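# Stack four magnet blocks from the heap into a tower

## Task

Pick four magnet blocks out of the heap and build a neat single tower of them, each block sitting squarely on the one below, then open the gripper and leave the tower standing.

## Robot and tools

Robot: two arms, left_arm and right_arm, each a six-joint arm ending in a parallel two-finger gripper with a wrist camera. Calibrated bases in the scene frame: left_arm at (-0.001, +0.224, 0) m, right_arm at (-0.033, -0.269, 0) m, both facing nearly along +x (yaw within about 1.4 degrees). A camera stand is fixed to the floor behind the arms. Loose objects may occasionally get a brief shove from outside.

Frames. Scene frame: origin at table-top height, halfway between the nominal bases; +z up, +x out over the table, left_arm on the +y side (arm names do not match image sides). Each arm reports its gripper pose (end_effector_position in metres, end_effector_quat_wxyz) in that arm's own base frame; fixed cameras and the table use the scene frame. Printed poses may be a few centimetres off, worse at long reach. On the gripper, the fingers point along its +z axis and close along its y axis. end_effector_position is the point between the finger pads, just under 1 cm behind the tips.

Command rows. Every moving command uses a row of 14 plain numbers, each in [-1, 1]: dx, dy, dz, rx, ry, rz, opening for left_arm, then the same seven for right_arm. Both arms always appear, even if one is idle. The first six per arm are an offset, not a pose: they shift the gripper relative to that arm's current Hand target, along the Hand target's own axes. Scale: 1.0 equals 0.6 m for dx, dy, dz and 180 degrees for rx, ry, rz, which form a single rotation vector. Because offsets count from the Hand target at the start of each action or move, sending the same offset twice moves the hand twice. Six zeros re-request the current Hand target. Opening is absolute, not an offset: +1 fully open (pad gap about 87 mm), +0.5 about 69 mm, 0 about 43 mm, -0.5 about 18 mm, -1 closed. A 0 is a real command, so to leave a gripper alone resend its current opening (see Tool commands).

Tools.
execute_actions(actions, cameras): actions is a list of actions; each action is a list of up to 15 rows, one per 1/30 s step; a short action repeats its final row to fill 15 steps. Every row in an action counts from the pose at that action's start. An empty actions list returns state plus all camera images. cameras: list of names, ["all"], or [].
move(target, speed, blend, opening_speed, blocking, cameras): a straight path for each gripper toward one row (or a list of up to 15 rows, all counted from the same starting Hand targets). speed in m/s, 0.002 to 2.9, default 0.25, one value or one per row; turning rate capped at twice that in rad/s. blend in metres rounds corners between listed targets; 0 stops at each. opening_speed (0.2 or more, per second on the -1..+1 scale) ramps the fingers. Paths ignore obstacles and the other arm, all finish together, and are cut off at 10 s. blocking=false returns early while the move continues. The result adds a move: line: done, off_target, moving, held or fault, plus limits (paced = pose clipped, held = steps withheld).
wait(seconds 0 to 10): lets the scene run with last commands held.
stop(): brakes a running move.
zoom_image(camera, region [x0,y0,x1,y1] in pixels, at most 504 by 504): enlarges part of the latest image from cam_head_left, cam_head_right (504x504), cam_left_wrist or cam_right_wrist (896x504).
read_manual(section="licences"): licence text only.
finished_scene(scene): ends the scene for good; make no further call in that reply.

Reading results. Hand target is the last commanded pose (after orientation clipping to within 40 degrees of the measured one); the gripper often rests short of it because of friction and weight, and waiting does not close that gap; send the shortfall as a new offset. Check position and tilt after each move and correct drift; small moves may go nowhere or sideways. grip_measured gives finger position on the command scale; in Joint positions the last number per arm is 0 closed to 1 open. To grip, command roughly 0.04 below the grip_measured value at first contact for full force. Joint torques include the arm's weight; joints 1 to 3 wrap at ±28 N m. Tool commands lists present gripper commands. Joint velocities "within noise" means still.

Cautions. A blocked arm keeps pushing until commanded back past its gripper. Faster moves strike harder, and targets far beyond contact press harder. Don't pass near an arm's own base (shoulder posture may flip); go around it. Keep the two grippers, housings and wrist cameras apart: the clearance check does not guard them, and a press between arms or closing on the other arm's fingers can fail the scene. Avoid strain on camera cables. Motors heat when holding loads, stretching out or pushing at unreachable poses; MOTOR HOT appears at 75 °C, and at 90 °C that arm folds and stops working. Never drop blocks, release them while moving, slam into the table or heavy fixtures, or let anything leave the table. Lower each block gently onto the stack, open, and lift clear.

Each tool is called after "Call:" as name(argument=value, ...), one argument or row to a line, values as JSON.

## Session

Call:
execute_actions(
  actions=[],
)

Scene clock: 0.00 s.
left_arm: end_effector_position=(+0.3734, -0.0075, +0.0630) grip_measured=+0.970 end_effector_quat_wxyz=(+0.636, +0.020, +0.771, -0.030) | right_arm: end_effector_position=(+0.3731, -0.0172, +0.0748) grip_measured=+1.000 end_effector_quat_wxyz=(+0.643, +0.066, +0.759, -0.083)
Joint positions: left_arm=[0.026 1.591 0.238 1.161 0.098 -0.003 0.985] | right_arm=[0.095 1.562 0.251 1.142 0.306 0.01 1]
Joint velocities: within noise
Joint torques (N m): no reading
Motor temperatures (°C): left_arm=[27 29 26 28 27 29 28] | right_arm=[25 29 26 28 28 26 28]
Heat: left arm: 29 °C; right arm: 29 °C.
Hand target: left_arm +0.3757, -0.0074, +0.0675; +0.641, +0.020, +0.767, -0.030 | right_arm +0.3761, -0.0170, +0.0814; +0.651, +0.068, +0.752, -0.081
Tool commands: left_gripper/opening=+1.0 right_gripper/opening=+1.0

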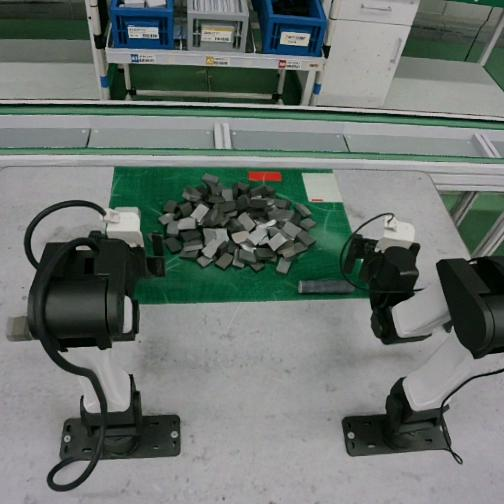

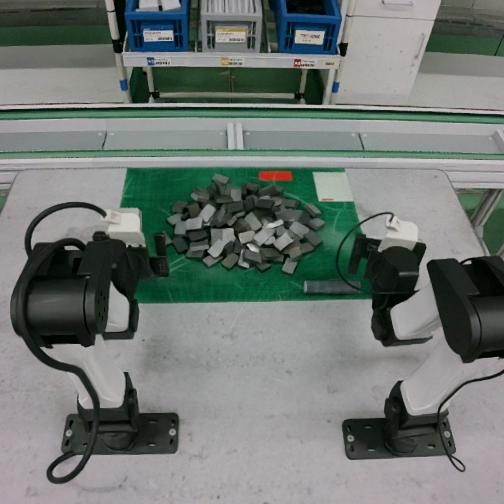

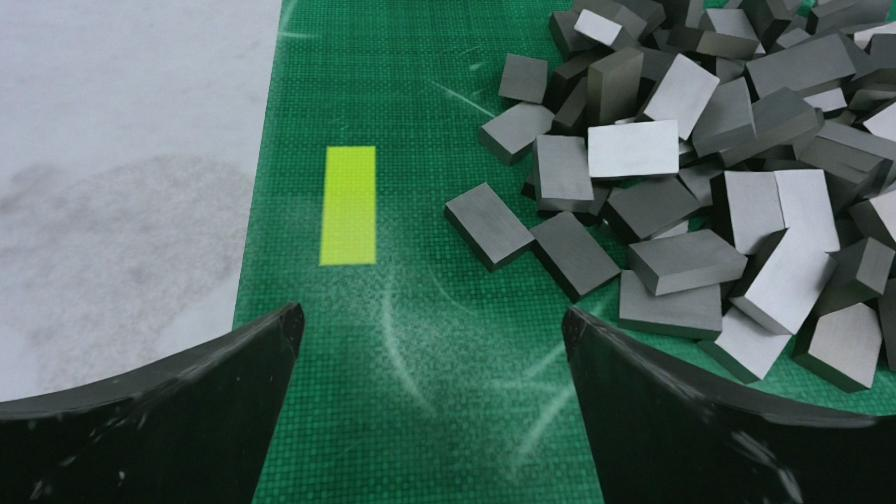

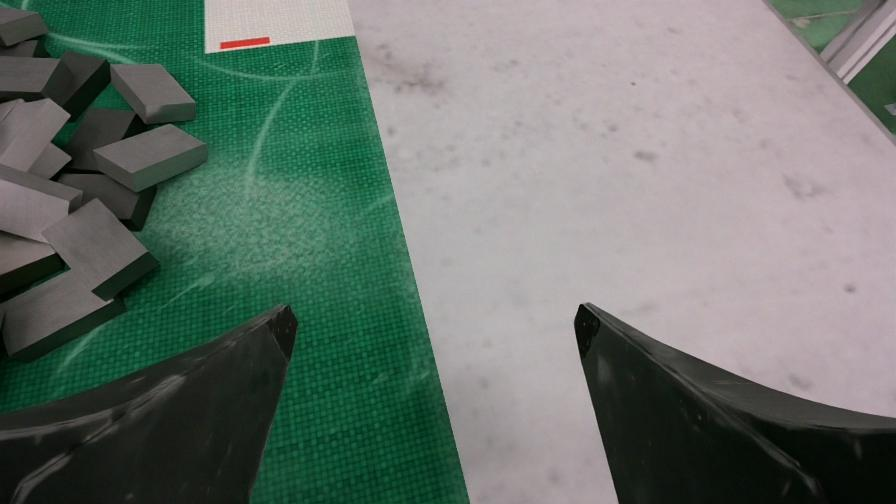

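Call:
move(
  target=[-0.25,-0.043,-0.036,-0.021,0.442,-0.014,1, 0,0,0,0,0,0,1],
  speed=0.5,
  cameras=["all"],
)

Scene clock: 4.03 s.
left_arm: end_effector_position=(+0.3784, -0.0290, +0.2143) grip_measured=+0.970 end_effector_quat_wxyz=(+0.123, -0.001, +0.992, -0.013) | right_arm: end_effector_position=(+0.3731, -0.0172, +0.0748) grip_measured=+1.000 end_effector_quat_wxyz=(+0.643, +0.066, +0.759, -0.083)
Joint positions: left_arm=[-0.064 2.016 2.248 -1.554 0.01 -0.067 0.985] | right_arm=[0.095 1.562 0.251 1.142 0.306 0.01 1]
Joint torques (N m): left_arm=[-0.68 -11.54 7.28 0.74 -0.12 0.06] | right_arm=[0.55 -4.78 4.49 1.73 -0.06 0.11]
Heat: left arm: 30 °C; right arm: 29 °C.
Hand target: left_arm +0.3794, -0.0305, +0.2194; +0.002, +0.000, +1.000, +0.000 | right_arm +0.3761, -0.0170, +0.0814; +0.651, +0.068, +0.752, -0.081
Off the commanded pose: left_arm 0.005 m, 14 deg | right_arm 0.007 m, 1 deg.
joint sent to its limit (left arm) — joint 4 (wrist pitch), lower limit. The joint targets are off in orientation, not in position.
move: off_target (left_arm)

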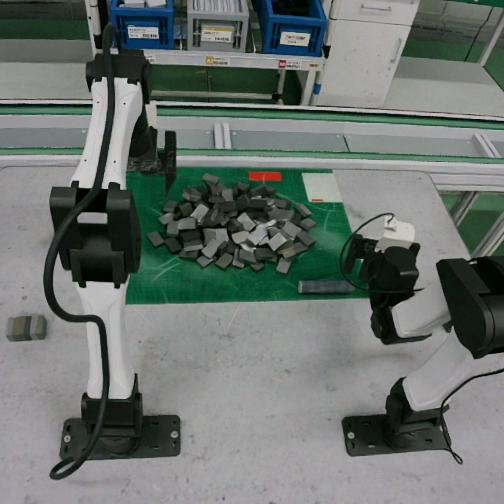

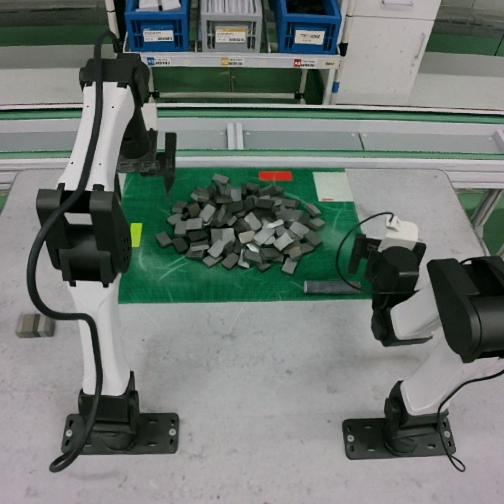

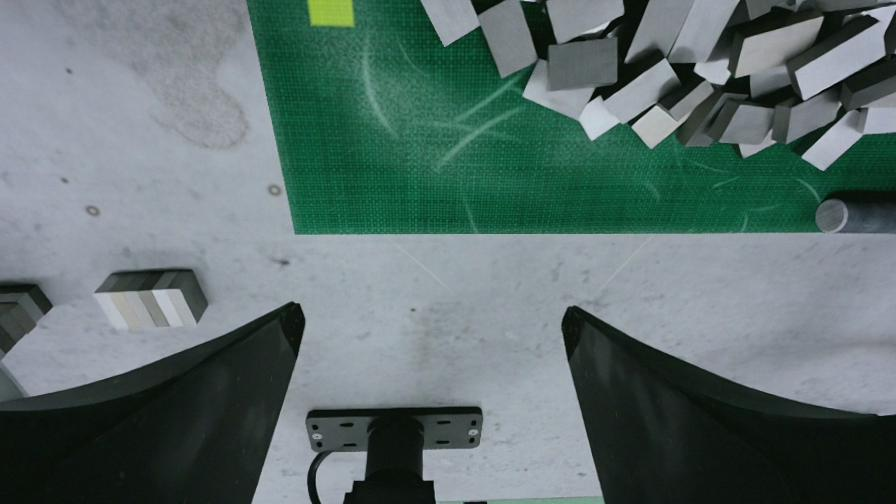

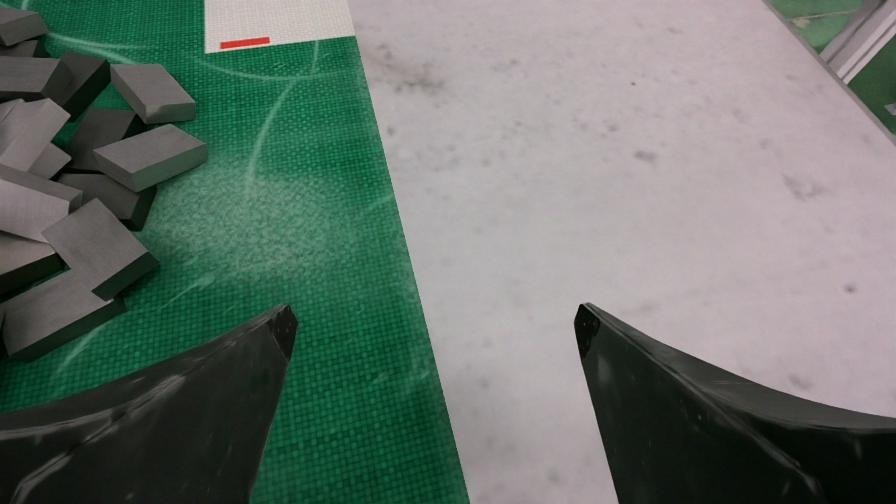

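Call:
move(
  target=[-0.1177,-0.0825,0.1323,0,0,0,1, 0,0,0,0,0,0,1],
  speed=0.5,
  cameras=["cam_left_wrist","cam_head_left"],
)

Scene clock: 5.53 s.
left_arm: end_effector_position=(+0.4459, -0.0812, +0.1258) grip_measured=+0.970 end_effector_quat_wxyz=(+0.076, +0.004, +0.997, -0.014) | right_arm: end_effector_position=(+0.3731, -0.0172, +0.0748) grip_measured=+1.000 end_effector_quat_wxyz=(+0.643, +0.066, +0.759, -0.083)
Joint positions: left_arm=[-0.164 2.441 2.588 -1.563 0.004 -0.157 0.985] | right_arm=[0.095 1.562 0.251 1.142 0.306 0.01 1]
Joint torques (N m): left_arm=[0.16 -17.35 7.58 0.62 -0.07 0.1] | right_arm=[0.55 -4.77 4.49 1.73 -0.05 0.11]
Heat: left arm: 30 °C; right arm: 30 °C.
Hand target: left_arm +0.4502, -0.0798, +0.1402; +0.002, +0.000, +1.000, +0.000 | right_arm +0.3761, -0.0170, +0.0814; +0.651, +0.068, +0.752, -0.081
Off the commanded pose: left_arm 0.015 m, 9 deg | right_arm 0.007 m, 1 deg.
joint sent to its limit (left arm) — joint 4 (wrist pitch), lower limit. The joint targets are off in orientation, not in position.
move: off_target (left_arm)
Images, in order (width x height): cam_head_left 504x504, cam_left_wrist 896x504.

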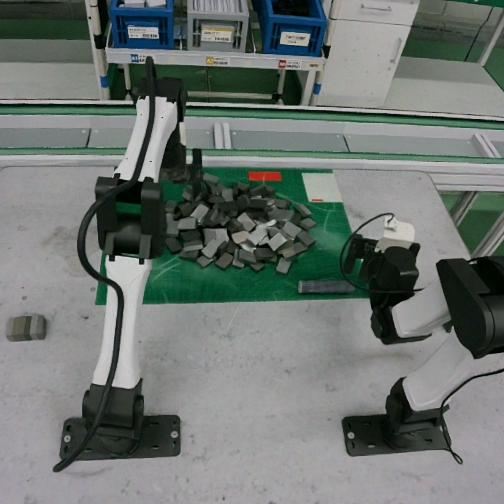

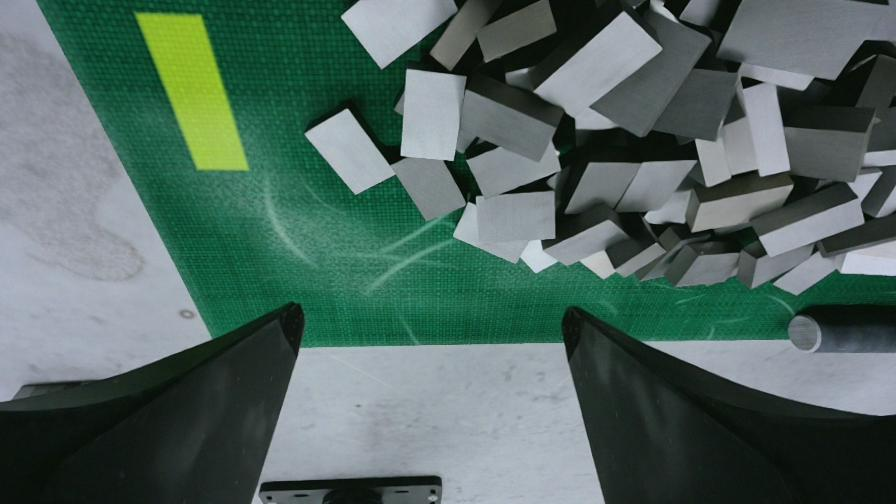

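Call:
move(
  target=[0.009,0.0697,0.1337,0,0,-0.15,0.0, 0,0,0,0,0,0,1],
  speed=0.4,
  cameras=["cam_left_wrist"],
)

Scene clock: 8.23 s.
left_arm: end_effector_position=(+0.4443, -0.0382, +0.0651) grip_measured=+0.000 end_effector_quat_wxyz=(+0.002, -0.230, +0.973, -0.002) | right_arm: end_effector_position=(+0.3731, -0.0172, +0.0748) grip_measured=+1.000 end_effector_quat_wxyz=(+0.643, +0.066, +0.759, -0.083)
Joint positions: left_arm=[-0.039 2.505 2.441 -1.501 0.004 -0.504 0.5] | right_arm=[0.095 1.562 0.251 1.142 0.306 0.01 1]
Joint torques (N m): left_arm=[-0.01 -15.88 4.48 0.5 -0.11 0.03] | right_arm=[0.57 -4.77 4.51 1.73 -0.05 0.11]
Heat: left arm: 33 °C; right arm: 30 °C.
Hand target: left_arm +0.4451, -0.0380, +0.0601; +0.002, -0.234, +0.972, +0.000 | right_arm +0.3761, -0.0170, +0.0814; +0.651, +0.068, +0.752, -0.081
Off the commanded pose: left_arm 0.005 m, 0 deg | right_arm 0.007 m, 1 deg.
move: done
Images, in order (width x height): cam_left_wrist 896x504.

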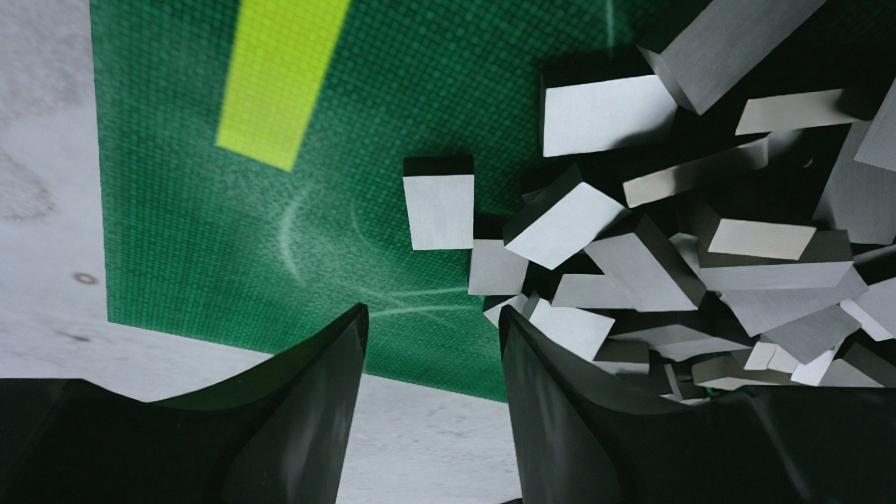

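Call:
move(
  target=[0.0083,-0.0033,0.0817,0,0,0,0.0, 0,0,0,0,0,0,1],
  speed=0.15,
  cameras=["cam_left_wrist"],
)

Scene clock: 9.47 s.
left_arm: end_effector_position=(+0.4310, -0.0396, +0.0203) grip_measured=+0.000 end_effector_quat_wxyz=(-0.023, -0.234, +0.972, +0.000) | right_arm: end_effector_position=(+0.3731, -0.0172, +0.0748) grip_measured=+1.000 end_effector_quat_wxyz=(+0.643, +0.066, +0.759, -0.083)
Joint positions: left_arm=[-0.039 2.473 2.196 -1.337 0.013 -0.511 0.5] | right_arm=[0.095 1.562 0.251 1.142 0.306 0.01 1]
Joint torques (N m): left_arm=[-0.85 -16.05 3.43 0.96 -0.19 0.01] | right_arm=[0.55 -4.78 4.51 1.73 -0.05 0.11]
Motor temperatures (°C): left_arm=[27 34 27 29 27 29 28] | right_arm=[25 30 27 31 28 26 28]
Heat: left arm: 34 °C; right arm: 31 °C.
Hand target: left_arm +0.4417, -0.0420, +0.0110; +0.002, -0.234, +0.972, +0.000 | right_arm +0.3761, -0.0170, +0.0814; +0.651, +0.068, +0.752, -0.081
Off the commanded pose: left_arm 0.014 m, 3 deg | right_arm 0.007 m, 1 deg.
move: off_target (left_arm)
Images, in order (width x height): cam_left_wrist 896x504.

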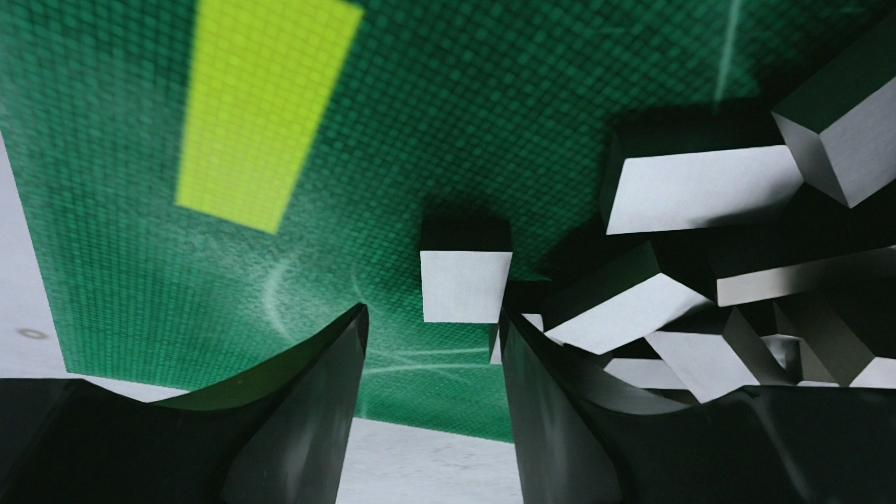

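Call:
move(
  target=[0,0,-0.05,0,0,0,0.0, 0,0,0,0,0,0,1],
  speed=0.3,
  cameras=["cam_left_wrist"],
)

Scene clock: 10.67 s.
left_arm: end_effector_position=(+0.4368, -0.0399, +0.0313) grip_measured=+0.000 end_effector_quat_wxyz=(-0.012, -0.235, +0.972, -0.004) | right_arm: end_effector_position=(+0.3731, -0.0172, +0.0748) grip_measured=+1.000 end_effector_quat_wxyz=(+0.643, +0.066, +0.759, -0.083)
Joint positions: left_arm=[-0.039 2.473 2.243 -1.361 0.013 -0.513 0.5] | right_arm=[0.095 1.562 0.251 1.142 0.306 0.01 1]
Joint torques (N m): left_arm=[-0.88 -16.75 7.94 0.2 -0.2 0.05] | right_arm=[0.57 -4.77 4.49 1.73 -0.05 0.11]
Heat: left arm: 35 °C; right arm: 31 °C.
Hand target: left_arm +0.4416, -0.0420, +0.0411; +0.002, -0.234, +0.972, +0.000 | right_arm +0.3761, -0.0170, +0.0814; +0.651, +0.068, +0.752, -0.081
Off the commanded pose: left_arm 0.011 m, 2 deg | right_arm 0.007 m, 1 deg.
move: off_target (left_arm)
Images, in order (width x height): cam_left_wrist 896x504.

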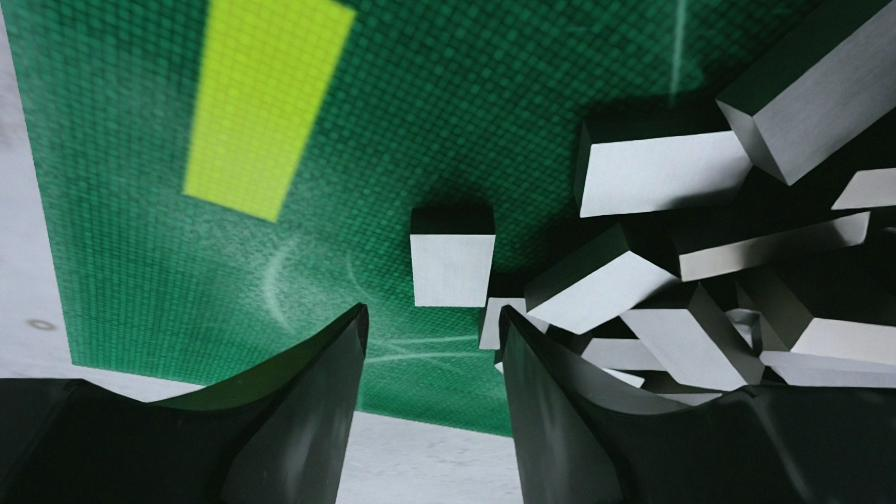

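Call:
move(
  target=[0.015,-0.0033,0.0583,0,0,0,0.0, 0,0,0,0,0,0,1],
  speed=0.12,
  cameras=["cam_left_wrist"],
)

Scene clock: 12.00 s.
left_arm: end_effector_position=(+0.4335, -0.0437, +0.0197) grip_measured=+0.000 end_effector_quat_wxyz=(-0.002, -0.236, +0.972, -0.007) | right_arm: end_effector_position=(+0.3731, -0.0172, +0.0748) grip_measured=+1.000 end_effector_quat_wxyz=(+0.643, +0.066, +0.759, -0.083)
Joint positions: left_arm=[-0.046 2.427 2.117 -1.261 0.015 -0.522 0.5] | right_arm=[0.095 1.562 0.251 1.142 0.306 0.01 1]
Joint torques (N m): left_arm=[-1.33 -14.82 3.04 0.77 -0.22 0.01] | right_arm=[0.57 -4.78 4.52 1.73 -0.05 0.11]
Heat: left arm: 36 °C; right arm: 31 °C.
Hand target: left_arm +0.4346, -0.0479, +0.0061; +0.002, -0.234, +0.972, +0.000 | right_arm +0.3761, -0.0170, +0.0814; +0.651, +0.068, +0.752, -0.081
Off the commanded pose: left_arm 0.014 m, 1 deg | right_arm 0.007 m, 1 deg.
move: off_target (left_arm)
Images, in order (width x height): cam_left_wrist 896x504.

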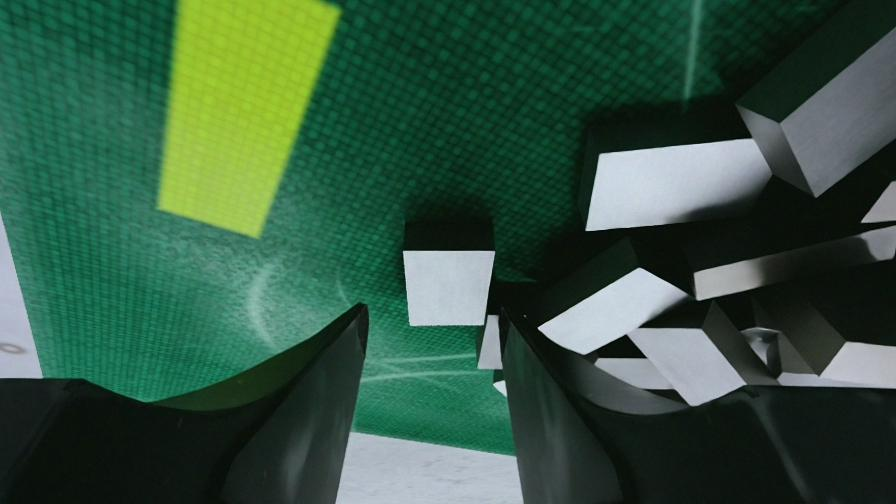

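Call:
move(
  target=[0.003,-0.011,0.021,0,0,0,0.0, 0,0,0,0,0,0,1],
  speed=0.12,
  cameras=["cam_left_wrist"],
)

Scene clock: 12.87 s.
left_arm: end_effector_position=(+0.4333, -0.0441, +0.0188) grip_measured=+0.000 end_effector_quat_wxyz=(+0.001, -0.238, +0.971, -0.008) | right_arm: end_effector_position=(+0.3731, -0.0172, +0.0748) grip_measured=+1.000 end_effector_quat_wxyz=(+0.643, +0.066, +0.759, -0.083)
Joint positions: left_arm=[-0.047 2.419 2.1 -1.246 0.015 -0.527 0.5] | right_arm=[0.095 1.562 0.251 1.142 0.306 0.01 1]
Joint torques (N m): left_arm=[-2.36 -12.7 2.36 1.01 -0.22 -0.08] | right_arm=[0.57 -4.78 4.51 1.73 -0.05 0.11]
Heat: left arm: 37 °C; right arm: 31 °C.
Hand target: left_arm +0.4360, -0.0546, -0.0067; +0.002, -0.234, +0.972, +0.000 | right_arm +0.3761, -0.0170, +0.0814; +0.651, +0.068, +0.752, -0.081
Off the commanded pose: left_arm 0.028 m, 1 deg | right_arm 0.007 m, 1 deg.
move: off_target (left_arm)
Images, in order (width x height): cam_left_wrist 896x504.

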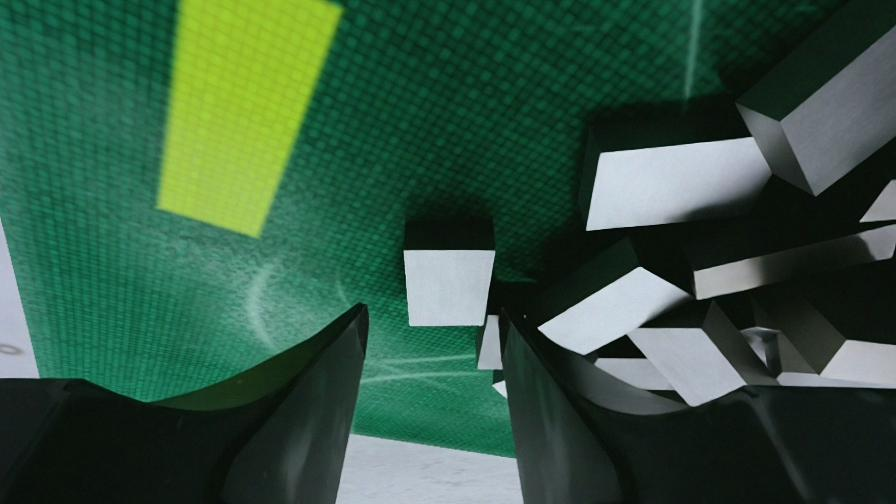

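Call:
move(
  target=[0.0145,0.0085,-0.085,0,0,0,0.0, 0,0,0,0,0,0,1],
  speed=0.3,
  cameras=["cam_left_wrist"],
)

Scene clock: 14.73 s.
left_arm: end_effector_position=(+0.4184, -0.0528, +0.0231) grip_measured=+0.000 end_effector_quat_wxyz=(-0.024, -0.232, +0.972, +0.003) | right_arm: end_effector_position=(+0.3731, -0.0172, +0.0748) grip_measured=+1.000 end_effector_quat_wxyz=(+0.643, +0.066, +0.759, -0.083)
Joint positions: left_arm=[-0.071 2.414 2.1 -1.305 0.008 -0.54 0.5] | right_arm=[0.095 1.562 0.251 1.142 0.306 0.01 1]
Joint torques (N m): left_arm=[-0.46 -19.14 7.68 0.07 -0.15 0.02] | right_arm=[0.54 -4.79 4.49 1.73 -0.05 0.11]
Heat: left arm: 38 °C; right arm: 32 °C.
Hand target: left_arm +0.4258, -0.0540, +0.0443; +0.002, -0.234, +0.972, +0.000 | right_arm +0.3761, -0.0170, +0.0814; +0.651, +0.068, +0.752, -0.081
Off the commanded pose: left_arm 0.022 m, 3 deg | right_arm 0.007 m, 1 deg.
move: off_target (left_arm)
Images, in order (width x height): cam_left_wrist 896x504.

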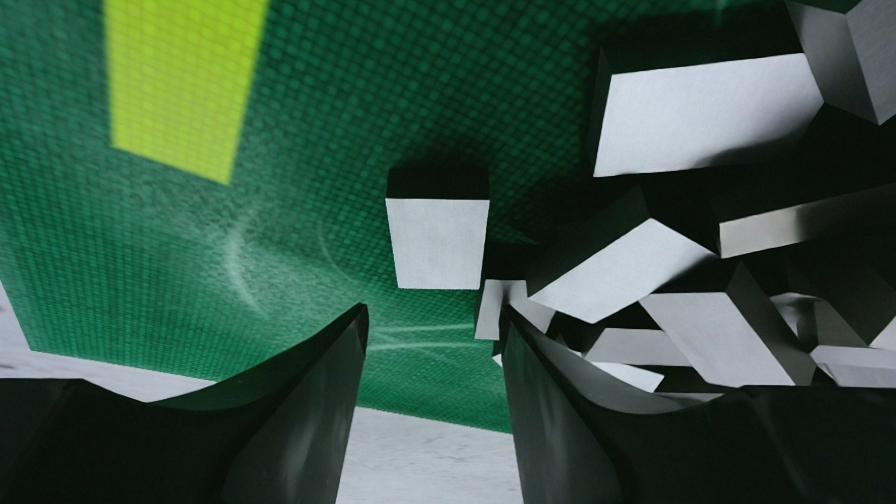

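Call:
move(
  target=[-0.037,0.0017,0,0,0,0,0.0, 0,0,0,0,0,0,1],
  speed=0.3,
  cameras=["cam_left_wrist"],
)

Scene clock: 16.07 s.
left_arm: end_effector_position=(+0.4413, -0.0463, +0.0426) grip_measured=+0.000 end_effector_quat_wxyz=(-0.003, -0.236, +0.972, -0.003) | right_arm: end_effector_position=(+0.3731, -0.0172, +0.0748) grip_measured=+1.000 end_effector_quat_wxyz=(+0.643, +0.066, +0.759, -0.083)
Joint positions: left_arm=[-0.054 2.478 2.301 -1.396 0.008 -0.531 0.5] | right_arm=[0.095 1.562 0.251 1.142 0.306 0.01 1]
Joint torques (N m): left_arm=[0.18 -14.84 8.21 0.16 -0.15 0.19] | right_arm=[0.57 -4.79 4.49 1.73 -0.05 0.11]
Motor temperatures (°C): left_arm=[27 39 28 29 27 29 28] | right_arm=[25 30 28 32 28 26 28]
Heat: left arm: 39 °C; right arm: 32 °C.
Hand target: left_arm +0.4451, -0.0429, +0.0445; +0.002, -0.234, +0.972, +0.000 | right_arm +0.3761, -0.0170, +0.0814; +0.651, +0.068, +0.752, -0.081
Off the commanded pose: left_arm 0.005 m, 1 deg | right_arm 0.007 m, 1 deg.
move: done
Images, in order (width x height): cam_left_wrist 896x504.

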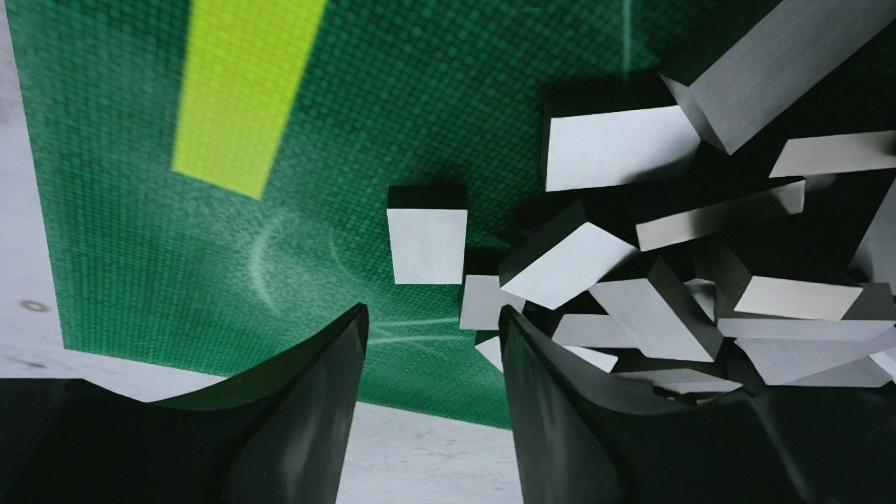

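Call:
move(
  target=[-0.003,0.0015,0.062,0,0,0,0.0, 0,0,0,0,0,0,1],
  speed=0.15,
  cameras=["cam_left_wrist"],
)

Scene clock: 17.13 s.
left_arm: end_effector_position=(+0.4436, -0.0449, +0.0181) grip_measured=+0.000 end_effector_quat_wxyz=(+0.000, -0.234, +0.972, -0.004) | right_arm: end_effector_position=(+0.3731, -0.0172, +0.0748) grip_measured=+1.000 end_effector_quat_wxyz=(+0.643, +0.066, +0.759, -0.083)
Joint positions: left_arm=[-0.051 2.483 2.213 -1.299 0.008 -0.524 0.5] | right_arm=[0.095 1.562 0.251 1.142 0.306 0.01 1]
Joint torques (N m): left_arm=[0.18 -14.68 4.63 0.62 -0.15 0.19] | right_arm=[0.55 -4.78 4.51 1.73 -0.05 0.11]
Heat: left arm: 39 °C; right arm: 32 °C.
Hand target: left_arm +0.4464, -0.0414, +0.0073; +0.002, -0.234, +0.972, +0.000 | right_arm +0.3761, -0.0170, +0.0814; +0.651, +0.068, +0.752, -0.081
Off the commanded pose: left_arm 0.012 m, 1 deg | right_arm 0.007 m, 1 deg.
move: off_target (left_arm)
Images, in order (width x height): cam_left_wrist 896x504.

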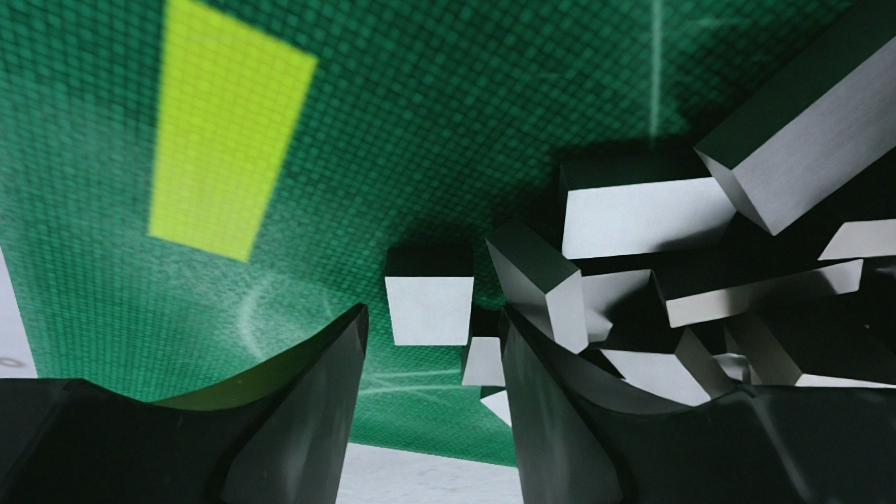

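Call:
move(
  target=[-0.002,0.002,0.022,0,0,0,-0.12, 0,0,0,0,0,0,1],
  speed=0.1,
  cameras=["cam_left_wrist"],
)

Scene clock: 18.00 s.
left_arm: end_effector_position=(+0.4444, -0.0447, +0.0108) grip_measured=-0.120 end_effector_quat_wxyz=(+0.002, -0.233, +0.972, -0.005) | right_arm: end_effector_position=(+0.3731, -0.0172, +0.0748) grip_measured=+1.000 end_effector_quat_wxyz=(+0.643, +0.066, +0.759, -0.083)
Joint positions: left_arm=[-0.051 2.484 2.186 -1.267 0.008 -0.521 0.44] | right_arm=[0.095 1.562 0.251 1.142 0.306 0.01 1]
Joint torques (N m): left_arm=[0.43 -13.96 3.81 0.76 -0.14 0.17] | right_arm=[0.55 -4.77 4.51 1.73 -0.06 0.11]
Heat: left arm: 40 °C; right arm: 32 °C.
Hand target: left_arm +0.4470, -0.0397, -0.0060; +0.002, -0.234, +0.972, +0.000 | right_arm +0.3761, -0.0170, +0.0814; +0.651, +0.068, +0.752, -0.081
Off the commanded pose: left_arm 0.018 m, 1 deg | right_arm 0.007 m, 1 deg.
move: off_target (left_arm)
Images, in order (width x height): cam_left_wrist 896x504.

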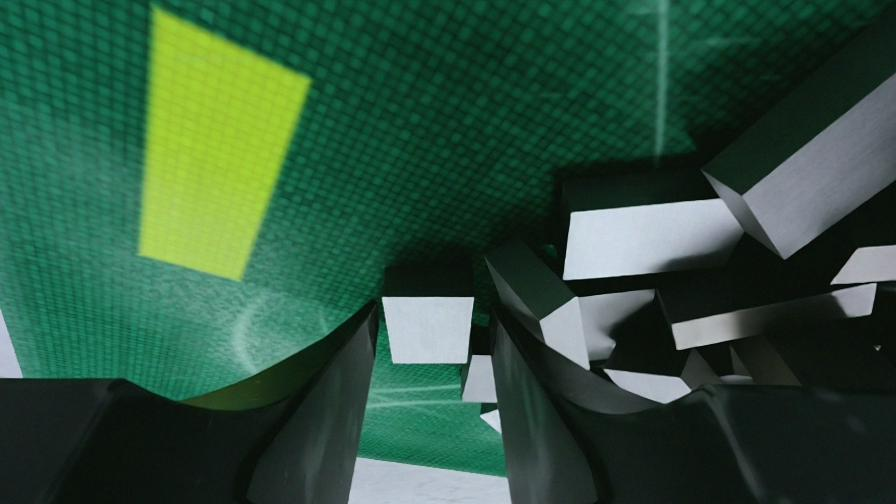

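Call:
move(
  target=[0,0,0,0,0,0,-0.42, 0,0,0,0,0,0,1],
  opening_speed=0.8,
  cameras=["cam_left_wrist"],
)

Scene clock: 18.70 s.
left_arm: end_effector_position=(+0.4445, -0.0431, +0.0108) grip_measured=-0.364 end_effector_quat_wxyz=(+0.002, -0.235, +0.972, -0.004) | right_arm: end_effector_position=(+0.3731, -0.0172, +0.0748) grip_measured=+1.000 end_effector_quat_wxyz=(+0.643, +0.066, +0.759, -0.083)
Joint positions: left_arm=[-0.047 2.484 2.186 -1.267 0.007 -0.521 0.318] | right_arm=[0.095 1.562 0.251 1.142 0.306 0.01 1]
Joint torques (N m): left_arm=[0.2 -13.97 3.85 0.76 -0.15 0.16] | right_arm=[0.57 -4.78 4.51 1.73 -0.05 0.11]
Heat: left arm: 40 °C; right arm: 32 °C.
Hand target: left_arm +0.4470, -0.0397, -0.0060; +0.002, -0.234, +0.972, +0.000 | right_arm +0.3761, -0.0170, +0.0814; +0.651, +0.068, +0.752, -0.081
Off the commanded pose: left_arm 0.017 m, 0 deg | right_arm 0.007 m, 1 deg.
move: off_target (left_arm)
Images, in order (width x height): cam_left_wrist 896x504.

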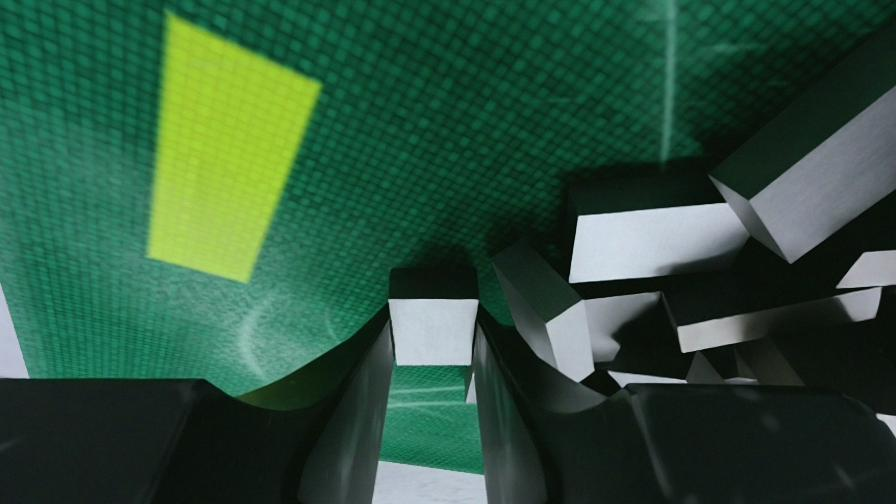

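Call:
move(
  target=[
    [0,0,-0.06,0,0,0,-0.42, 0,0,0,0,0,0,1],
    [0.0105,0.0895,-0.06,0,0,0,-0.42, 0,0,0,0,0,0,1],
    [0.0105,0.0895,-0.004,0,0,0,-0.42, 0,0,0,0,0,0,1],
  ],
  blend=[0.015,0.015,0],
  speed=[0.2,0.25,0.12],
  cameras=["cam_left_wrist"],
)

Scene clock: 20.47 s.
left_arm: end_effector_position=(+0.4088, +0.0050, +0.0096) grip_measured=-0.364 end_effector_quat_wxyz=(-0.017, -0.241, +0.970, -0.003) | right_arm: end_effector_position=(+0.3731, -0.0172, +0.0748) grip_measured=+1.000 end_effector_quat_wxyz=(+0.643, +0.066, +0.759, -0.083)
Joint positions: left_arm=[0.059 2.353 1.94 -1.191 0.011 -0.427 0.318] | right_arm=[0.095 1.562 0.251 1.142 0.306 0.01 1]
Joint torques (N m): left_arm=[-0.65 -14.32 3.19 0.96 -0.18 0.16] | right_arm=[0.57 -4.77 4.51 1.73 -0.05 0.11]
Heat: left arm: 41 °C; right arm: 32 °C.
Hand target: left_arm +0.4170, +0.0052, -0.0035; +0.002, -0.234, +0.972, +0.000 | right_arm +0.3761, -0.0170, +0.0814; +0.651, +0.068, +0.752, -0.081
Off the commanded pose: left_arm 0.016 m, 2 deg | right_arm 0.007 m, 1 deg.
move: off_target (left_arm)
Images, in order (width x height): cam_left_wrist 896x504.

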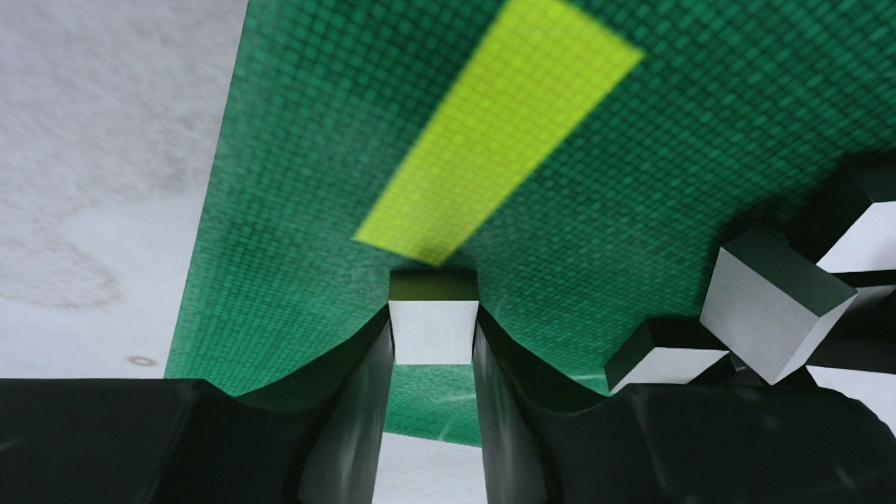

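Call:
move(
  target=[
    [0,0,0,0,0,0,0.0, 0,0,0,0,0,0,1],
    [0,0,-0.13,0,0,0,0.0, 0,0,0,0,0,0,1],
  ],
  speed=[0.1,0.3],
  cameras=["cam_left_wrist"],
)

Scene clock: 22.63 s.
left_arm: end_effector_position=(+0.4119, +0.0048, +0.0593) grip_measured=+0.000 end_effector_quat_wxyz=(-0.017, -0.239, +0.971, -0.001) | right_arm: end_effector_position=(+0.3731, -0.0172, +0.0748) grip_measured=+1.000 end_effector_quat_wxyz=(+0.643, +0.066, +0.759, -0.083)
Joint positions: left_arm=[0.057 2.351 2.135 -1.388 0.009 -0.426 0.5] | right_arm=[0.095 1.562 0.251 1.142 0.306 0.01 1]
Joint torques (N m): left_arm=[-0.47 -17.21 7.86 0.14 -0.15 0.16] | right_arm=[0.55 -4.78 4.51 1.73 -0.05 0.11]
Heat: left arm: 43 °C; right arm: 33 °C.
Hand target: left_arm +0.4168, +0.0052, +0.0744; +0.002, -0.234, +0.972, +0.000 | right_arm +0.3761, -0.0170, +0.0814; +0.651, +0.068, +0.752, -0.081
Off the commanded pose: left_arm 0.016 m, 2 deg | right_arm 0.007 m, 1 deg.
move: off_target (left_arm)
Images, in order (width x height): cam_left_wrist 896x504.

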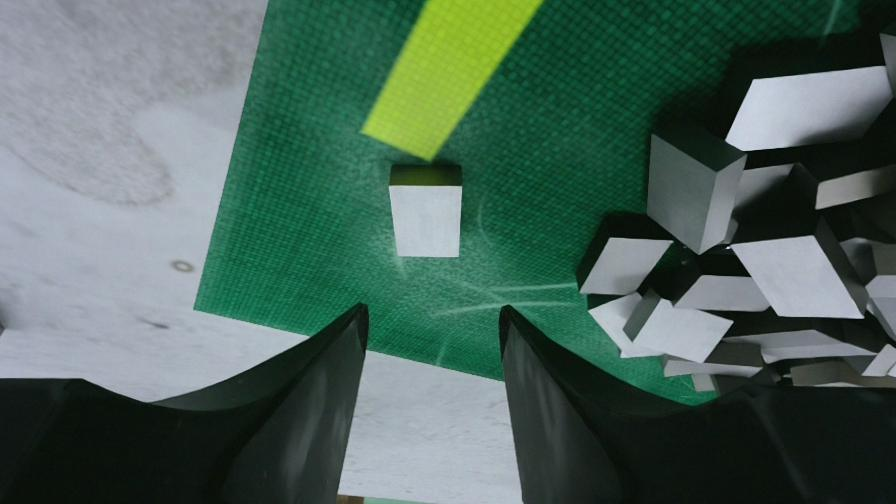

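Call:
move(
  target=[0.110,-0.198,-0.04,0,0,0.152,0.5, 0,0,0,0,0,0,1],
  speed=0.35,
  cameras=["cam_left_wrist","cam_head_left"],
)

Call:
zoom_image(
  camera="cam_head_left",
  region=[120, 160, 350, 310],
)

Scene clock: 24.97 s.
left_arm: end_effector_position=(+0.4081, -0.1337, +0.0970) grip_measured=+0.500 end_effector_quat_wxyz=(+0.009, +0.000, +1.000, -0.006) | right_arm: end_effector_position=(+0.3731, -0.0172, +0.0748) grip_measured=+1.000 end_effector_quat_wxyz=(+0.643, +0.066, +0.759, -0.083)
Joint positions: left_arm=[-0.286 2.427 2.43 -1.554 0.007 -0.286 0.75] | right_arm=[0.095 1.562 0.251 1.142 0.306 0.01 1]
Joint torques (N m): left_arm=[0.27 -14.15 7.79 0.23 -0.12 0.2] | right_arm=[0.57 -4.78 4.49 1.73 -0.05 0.11]
Motor temperatures (°C): left_arm=[27 44 29 29 27 29 28] | right_arm=[25 30 28 33 28 26 28]
Heat: left arm: 44 °C; right arm: 33 °C.
Hand target: left_arm +0.4119, -0.1306, +0.0984; +0.002, +0.003, +1.000, +0.000 | right_arm +0.3761, -0.0170, +0.0814; +0.651, +0.068, +0.752, -0.081
Off the commanded pose: left_arm 0.005 m, 1 deg | right_arm 0.007 m, 1 deg.
joint sent to its limit (left arm) — joint 4 (wrist pitch), lower limit. The joint targets still meet the commanded pose.
move: done
Images, in order (width x height): cam_head_left 504x504, cam_left_wrist 896x504.

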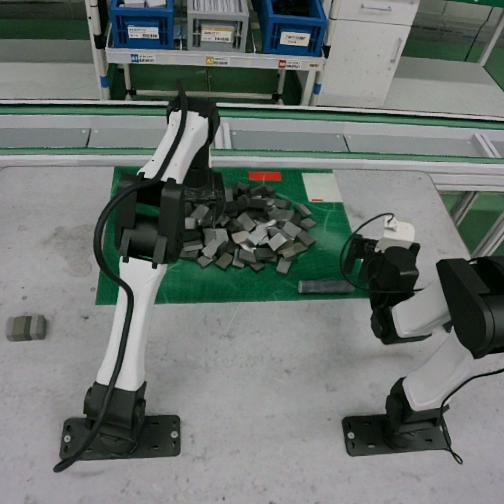

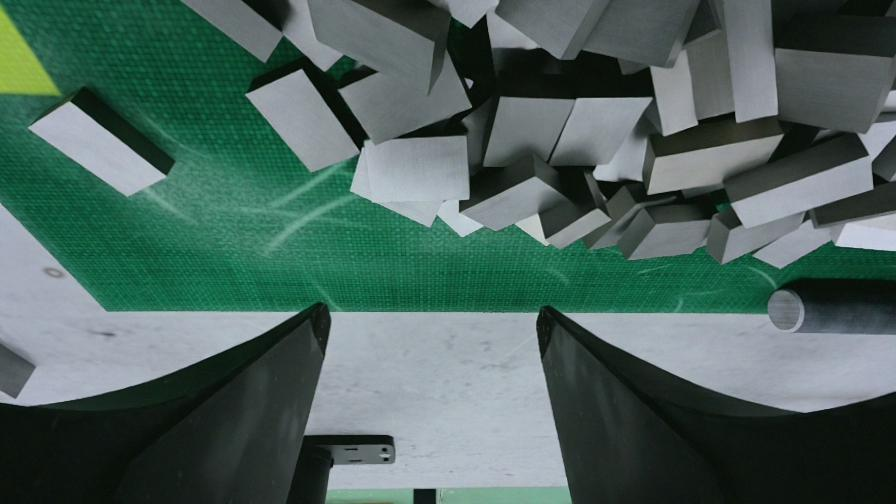

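Scaled by 2.191 from the camera's 504x504 image, which has a finer 720x720 frame.

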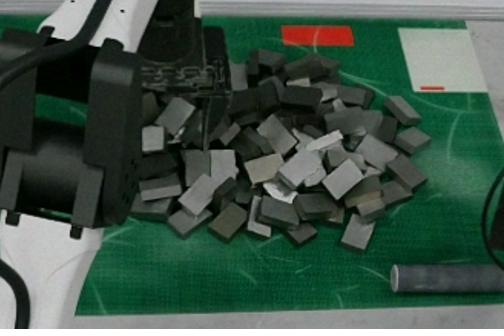

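Call:
move(
  target=[-0.0075,0.005,0.056,0,0,-0.511,0.0, 0,0,0,0,0,0,1],
  speed=0.7,
  cameras=["cam_left_wrist"],
)

Scene clock: 28.00 s.
left_arm: end_effector_position=(+0.4158, -0.1267, +0.0536) grip_measured=+0.000 end_effector_quat_wxyz=(+0.011, +0.715, -0.699, -0.011) | right_arm: end_effector_position=(+0.3731, -0.0172, +0.0748) grip_measured=+1.000 end_effector_quat_wxyz=(+0.643, +0.066, +0.759, -0.083)
Joint positions: left_arm=[-0.199 2.22 1.897 -1.277 0.007 -1.792 0.5] | right_arm=[0.095 1.562 0.251 1.142 0.306 0.01 1]
Joint torques (N m): left_arm=[-0.54 -17.51 4.3 0.32 -0.18 -0.02] | right_arm=[0.57 -4.78 4.51 1.73 -0.05 0.11]
Heat: left arm: 46 °C; right arm: 33 °C.
Hand target: left_arm +0.4165, -0.1277, +0.0647; -0.001, +0.717, -0.697, +0.001 | right_arm +0.3761, -0.0170, +0.0814; +0.651, +0.068, +0.752, -0.081
Off the commanded pose: left_arm 0.011 m, 2 deg | right_arm 0.007 m, 1 deg.
move: off_target (left_arm)
Images, in order (width x height): cam_left_wrist 896x504.

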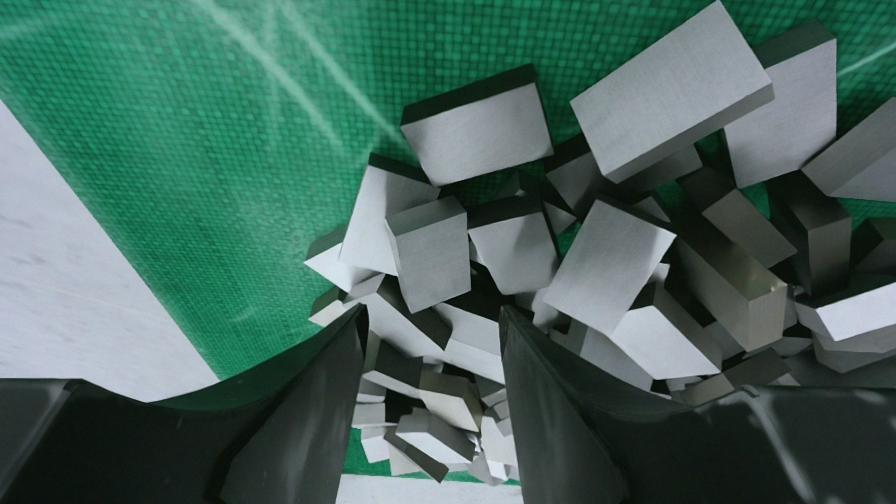

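Call:
move(
  target=[-0.0695,-0.0255,0.012,0,0,0.392,-0.1, 0,0,0,0,0,0,1],
  speed=0.7,
  cameras=["cam_left_wrist"],
)

Scene clock: 30.80 s.
left_arm: end_effector_position=(+0.4272, -0.0879, +0.0577) grip_measured=-0.100 end_effector_quat_wxyz=(+0.000, -0.186, +0.982, -0.004) | right_arm: end_effector_position=(+0.3731, -0.0172, +0.0748) grip_measured=+1.000 end_effector_quat_wxyz=(+0.643, +0.066, +0.759, -0.083)
Joint positions: left_arm=[-0.152 2.427 2.269 -1.409 0.007 -0.527 0.45] | right_arm=[0.095 1.562 0.251 1.142 0.306 0.01 1]
Joint torques (N m): left_arm=[0.06 -14.08 8.02 0.22 -0.16 0.17] | right_arm=[0.55 -4.78 4.48 1.73 -0.06 0.11]
Heat: left arm: 47 °C; right arm: 34 °C.
Hand target: left_arm +0.4306, -0.0855, +0.0577; +0.002, -0.183, +0.983, +0.000 | right_arm +0.3761, -0.0170, +0.0814; +0.651, +0.068, +0.752, -0.081
Off the commanded pose: left_arm 0.004 m, 1 deg | right_arm 0.007 m, 1 deg.
move: done
Images, in order (width x height): cam_left_wrist 896x504.

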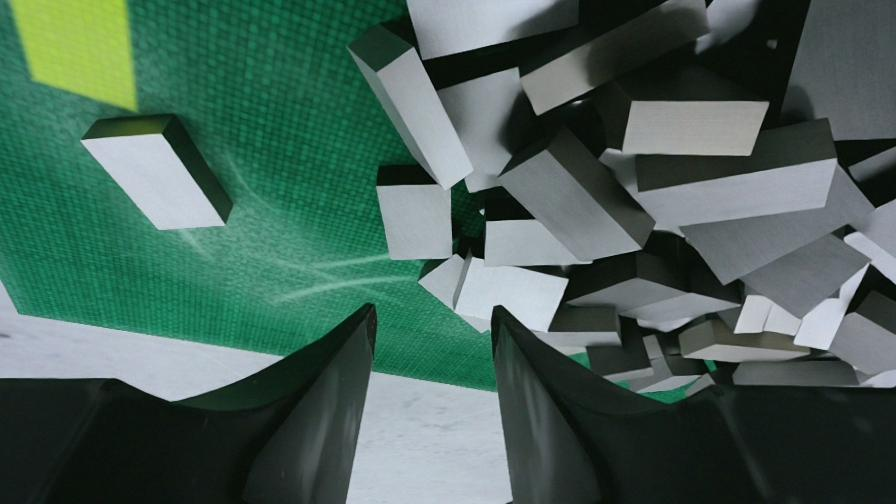

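Call:
move(
  target=[0.0073,0.0095,0.081,0,0,0,-0.1, 0,0,0,0,0,0,1],
  speed=0.15,
  cameras=["cam_left_wrist"],
)

Scene clock: 31.97 s.
left_arm: end_effector_position=(+0.4168, -0.0837, +0.0104) grip_measured=-0.100 end_effector_quat_wxyz=(-0.019, -0.184, +0.983, +0.003) | right_arm: end_effector_position=(+0.3731, -0.0172, +0.0748) grip_measured=+1.000 end_effector_quat_wxyz=(+0.643, +0.066, +0.759, -0.083)
Joint positions: left_arm=[-0.147 2.427 2.075 -1.256 0.007 -0.517 0.45] | right_arm=[0.095 1.562 0.251 1.142 0.306 0.01 1]
Joint torques (N m): left_arm=[0.12 -16.84 4.04 0.7 -0.16 0.18] | right_arm=[0.54 -4.77 4.51 1.73 -0.05 0.11]
Heat: left arm: 47 °C; right arm: 34 °C.
Hand target: left_arm +0.4246, -0.0819, +0.0090; +0.002, -0.183, +0.983, +0.000 | right_arm +0.3761, -0.0170, +0.0814; +0.651, +0.068, +0.752, -0.081
Off the commanded pose: left_arm 0.008 m, 2 deg | right_arm 0.007 m, 1 deg.
move: done
Images, in order (width x height): cam_left_wrist 896x504.

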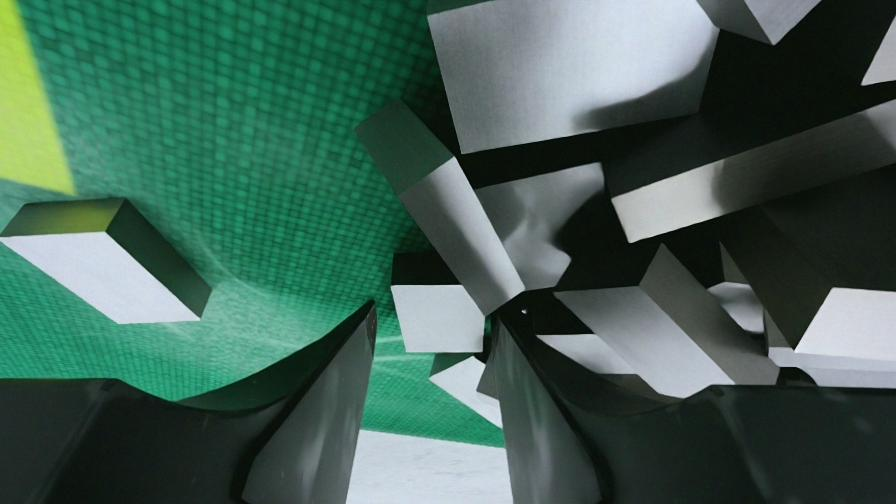

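Call:
move(
  target=[
    [0,0,0.003,0,0,0,-0.42, 0,0,0,0,0,0,1],
    [0,0,-0.1,0,0,0,-0.42, 0,0,0,0,0,0,1],
  ],
  opening_speed=0.8,
  speed=[0.1,0.2],
  cameras=["cam_left_wrist"],
)

Scene clock: 34.17 s.
left_arm: end_effector_position=(+0.4192, -0.0842, +0.0537) grip_measured=-0.363 end_effector_quat_wxyz=(-0.016, -0.184, +0.983, +0.001) | right_arm: end_effector_position=(+0.3731, -0.0172, +0.0748) grip_measured=+1.000 end_effector_quat_wxyz=(+0.643, +0.066, +0.759, -0.083)
Joint positions: left_arm=[-0.147 2.427 2.247 -1.422 0.008 -0.517 0.319] | right_arm=[0.095 1.562 0.251 1.142 0.306 0.01 1]
Joint torques (N m): left_arm=[0.13 -17.52 8.09 0.09 -0.16 0.14] | right_arm=[0.55 -4.77 4.51 1.73 -0.05 0.11]
Heat: left arm: 48 °C; right arm: 34 °C.
Hand target: left_arm +0.4244, -0.0818, +0.0690; +0.002, -0.183, +0.983, +0.000 | right_arm +0.3761, -0.0170, +0.0814; +0.651, +0.068, +0.752, -0.081
Off the commanded pose: left_arm 0.016 m, 2 deg | right_arm 0.007 m, 1 deg.
move: off_target (left_arm)
Images, in order (width x height): cam_left_wrist 896x504.

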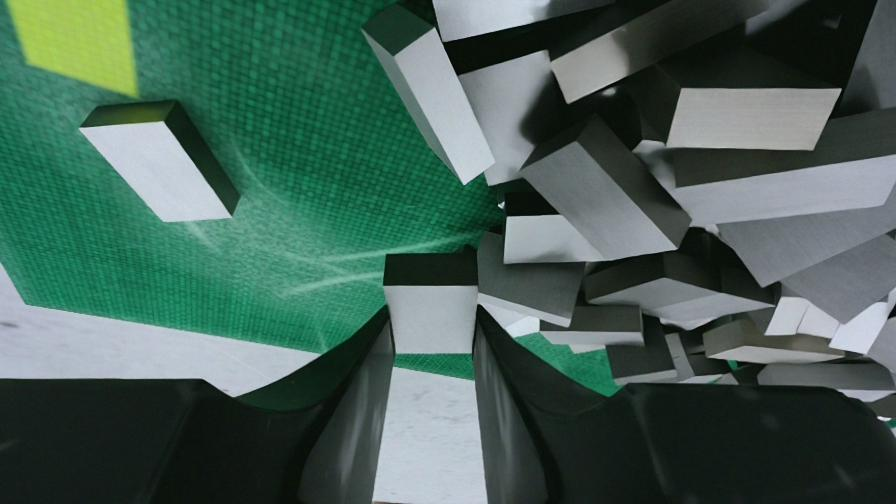

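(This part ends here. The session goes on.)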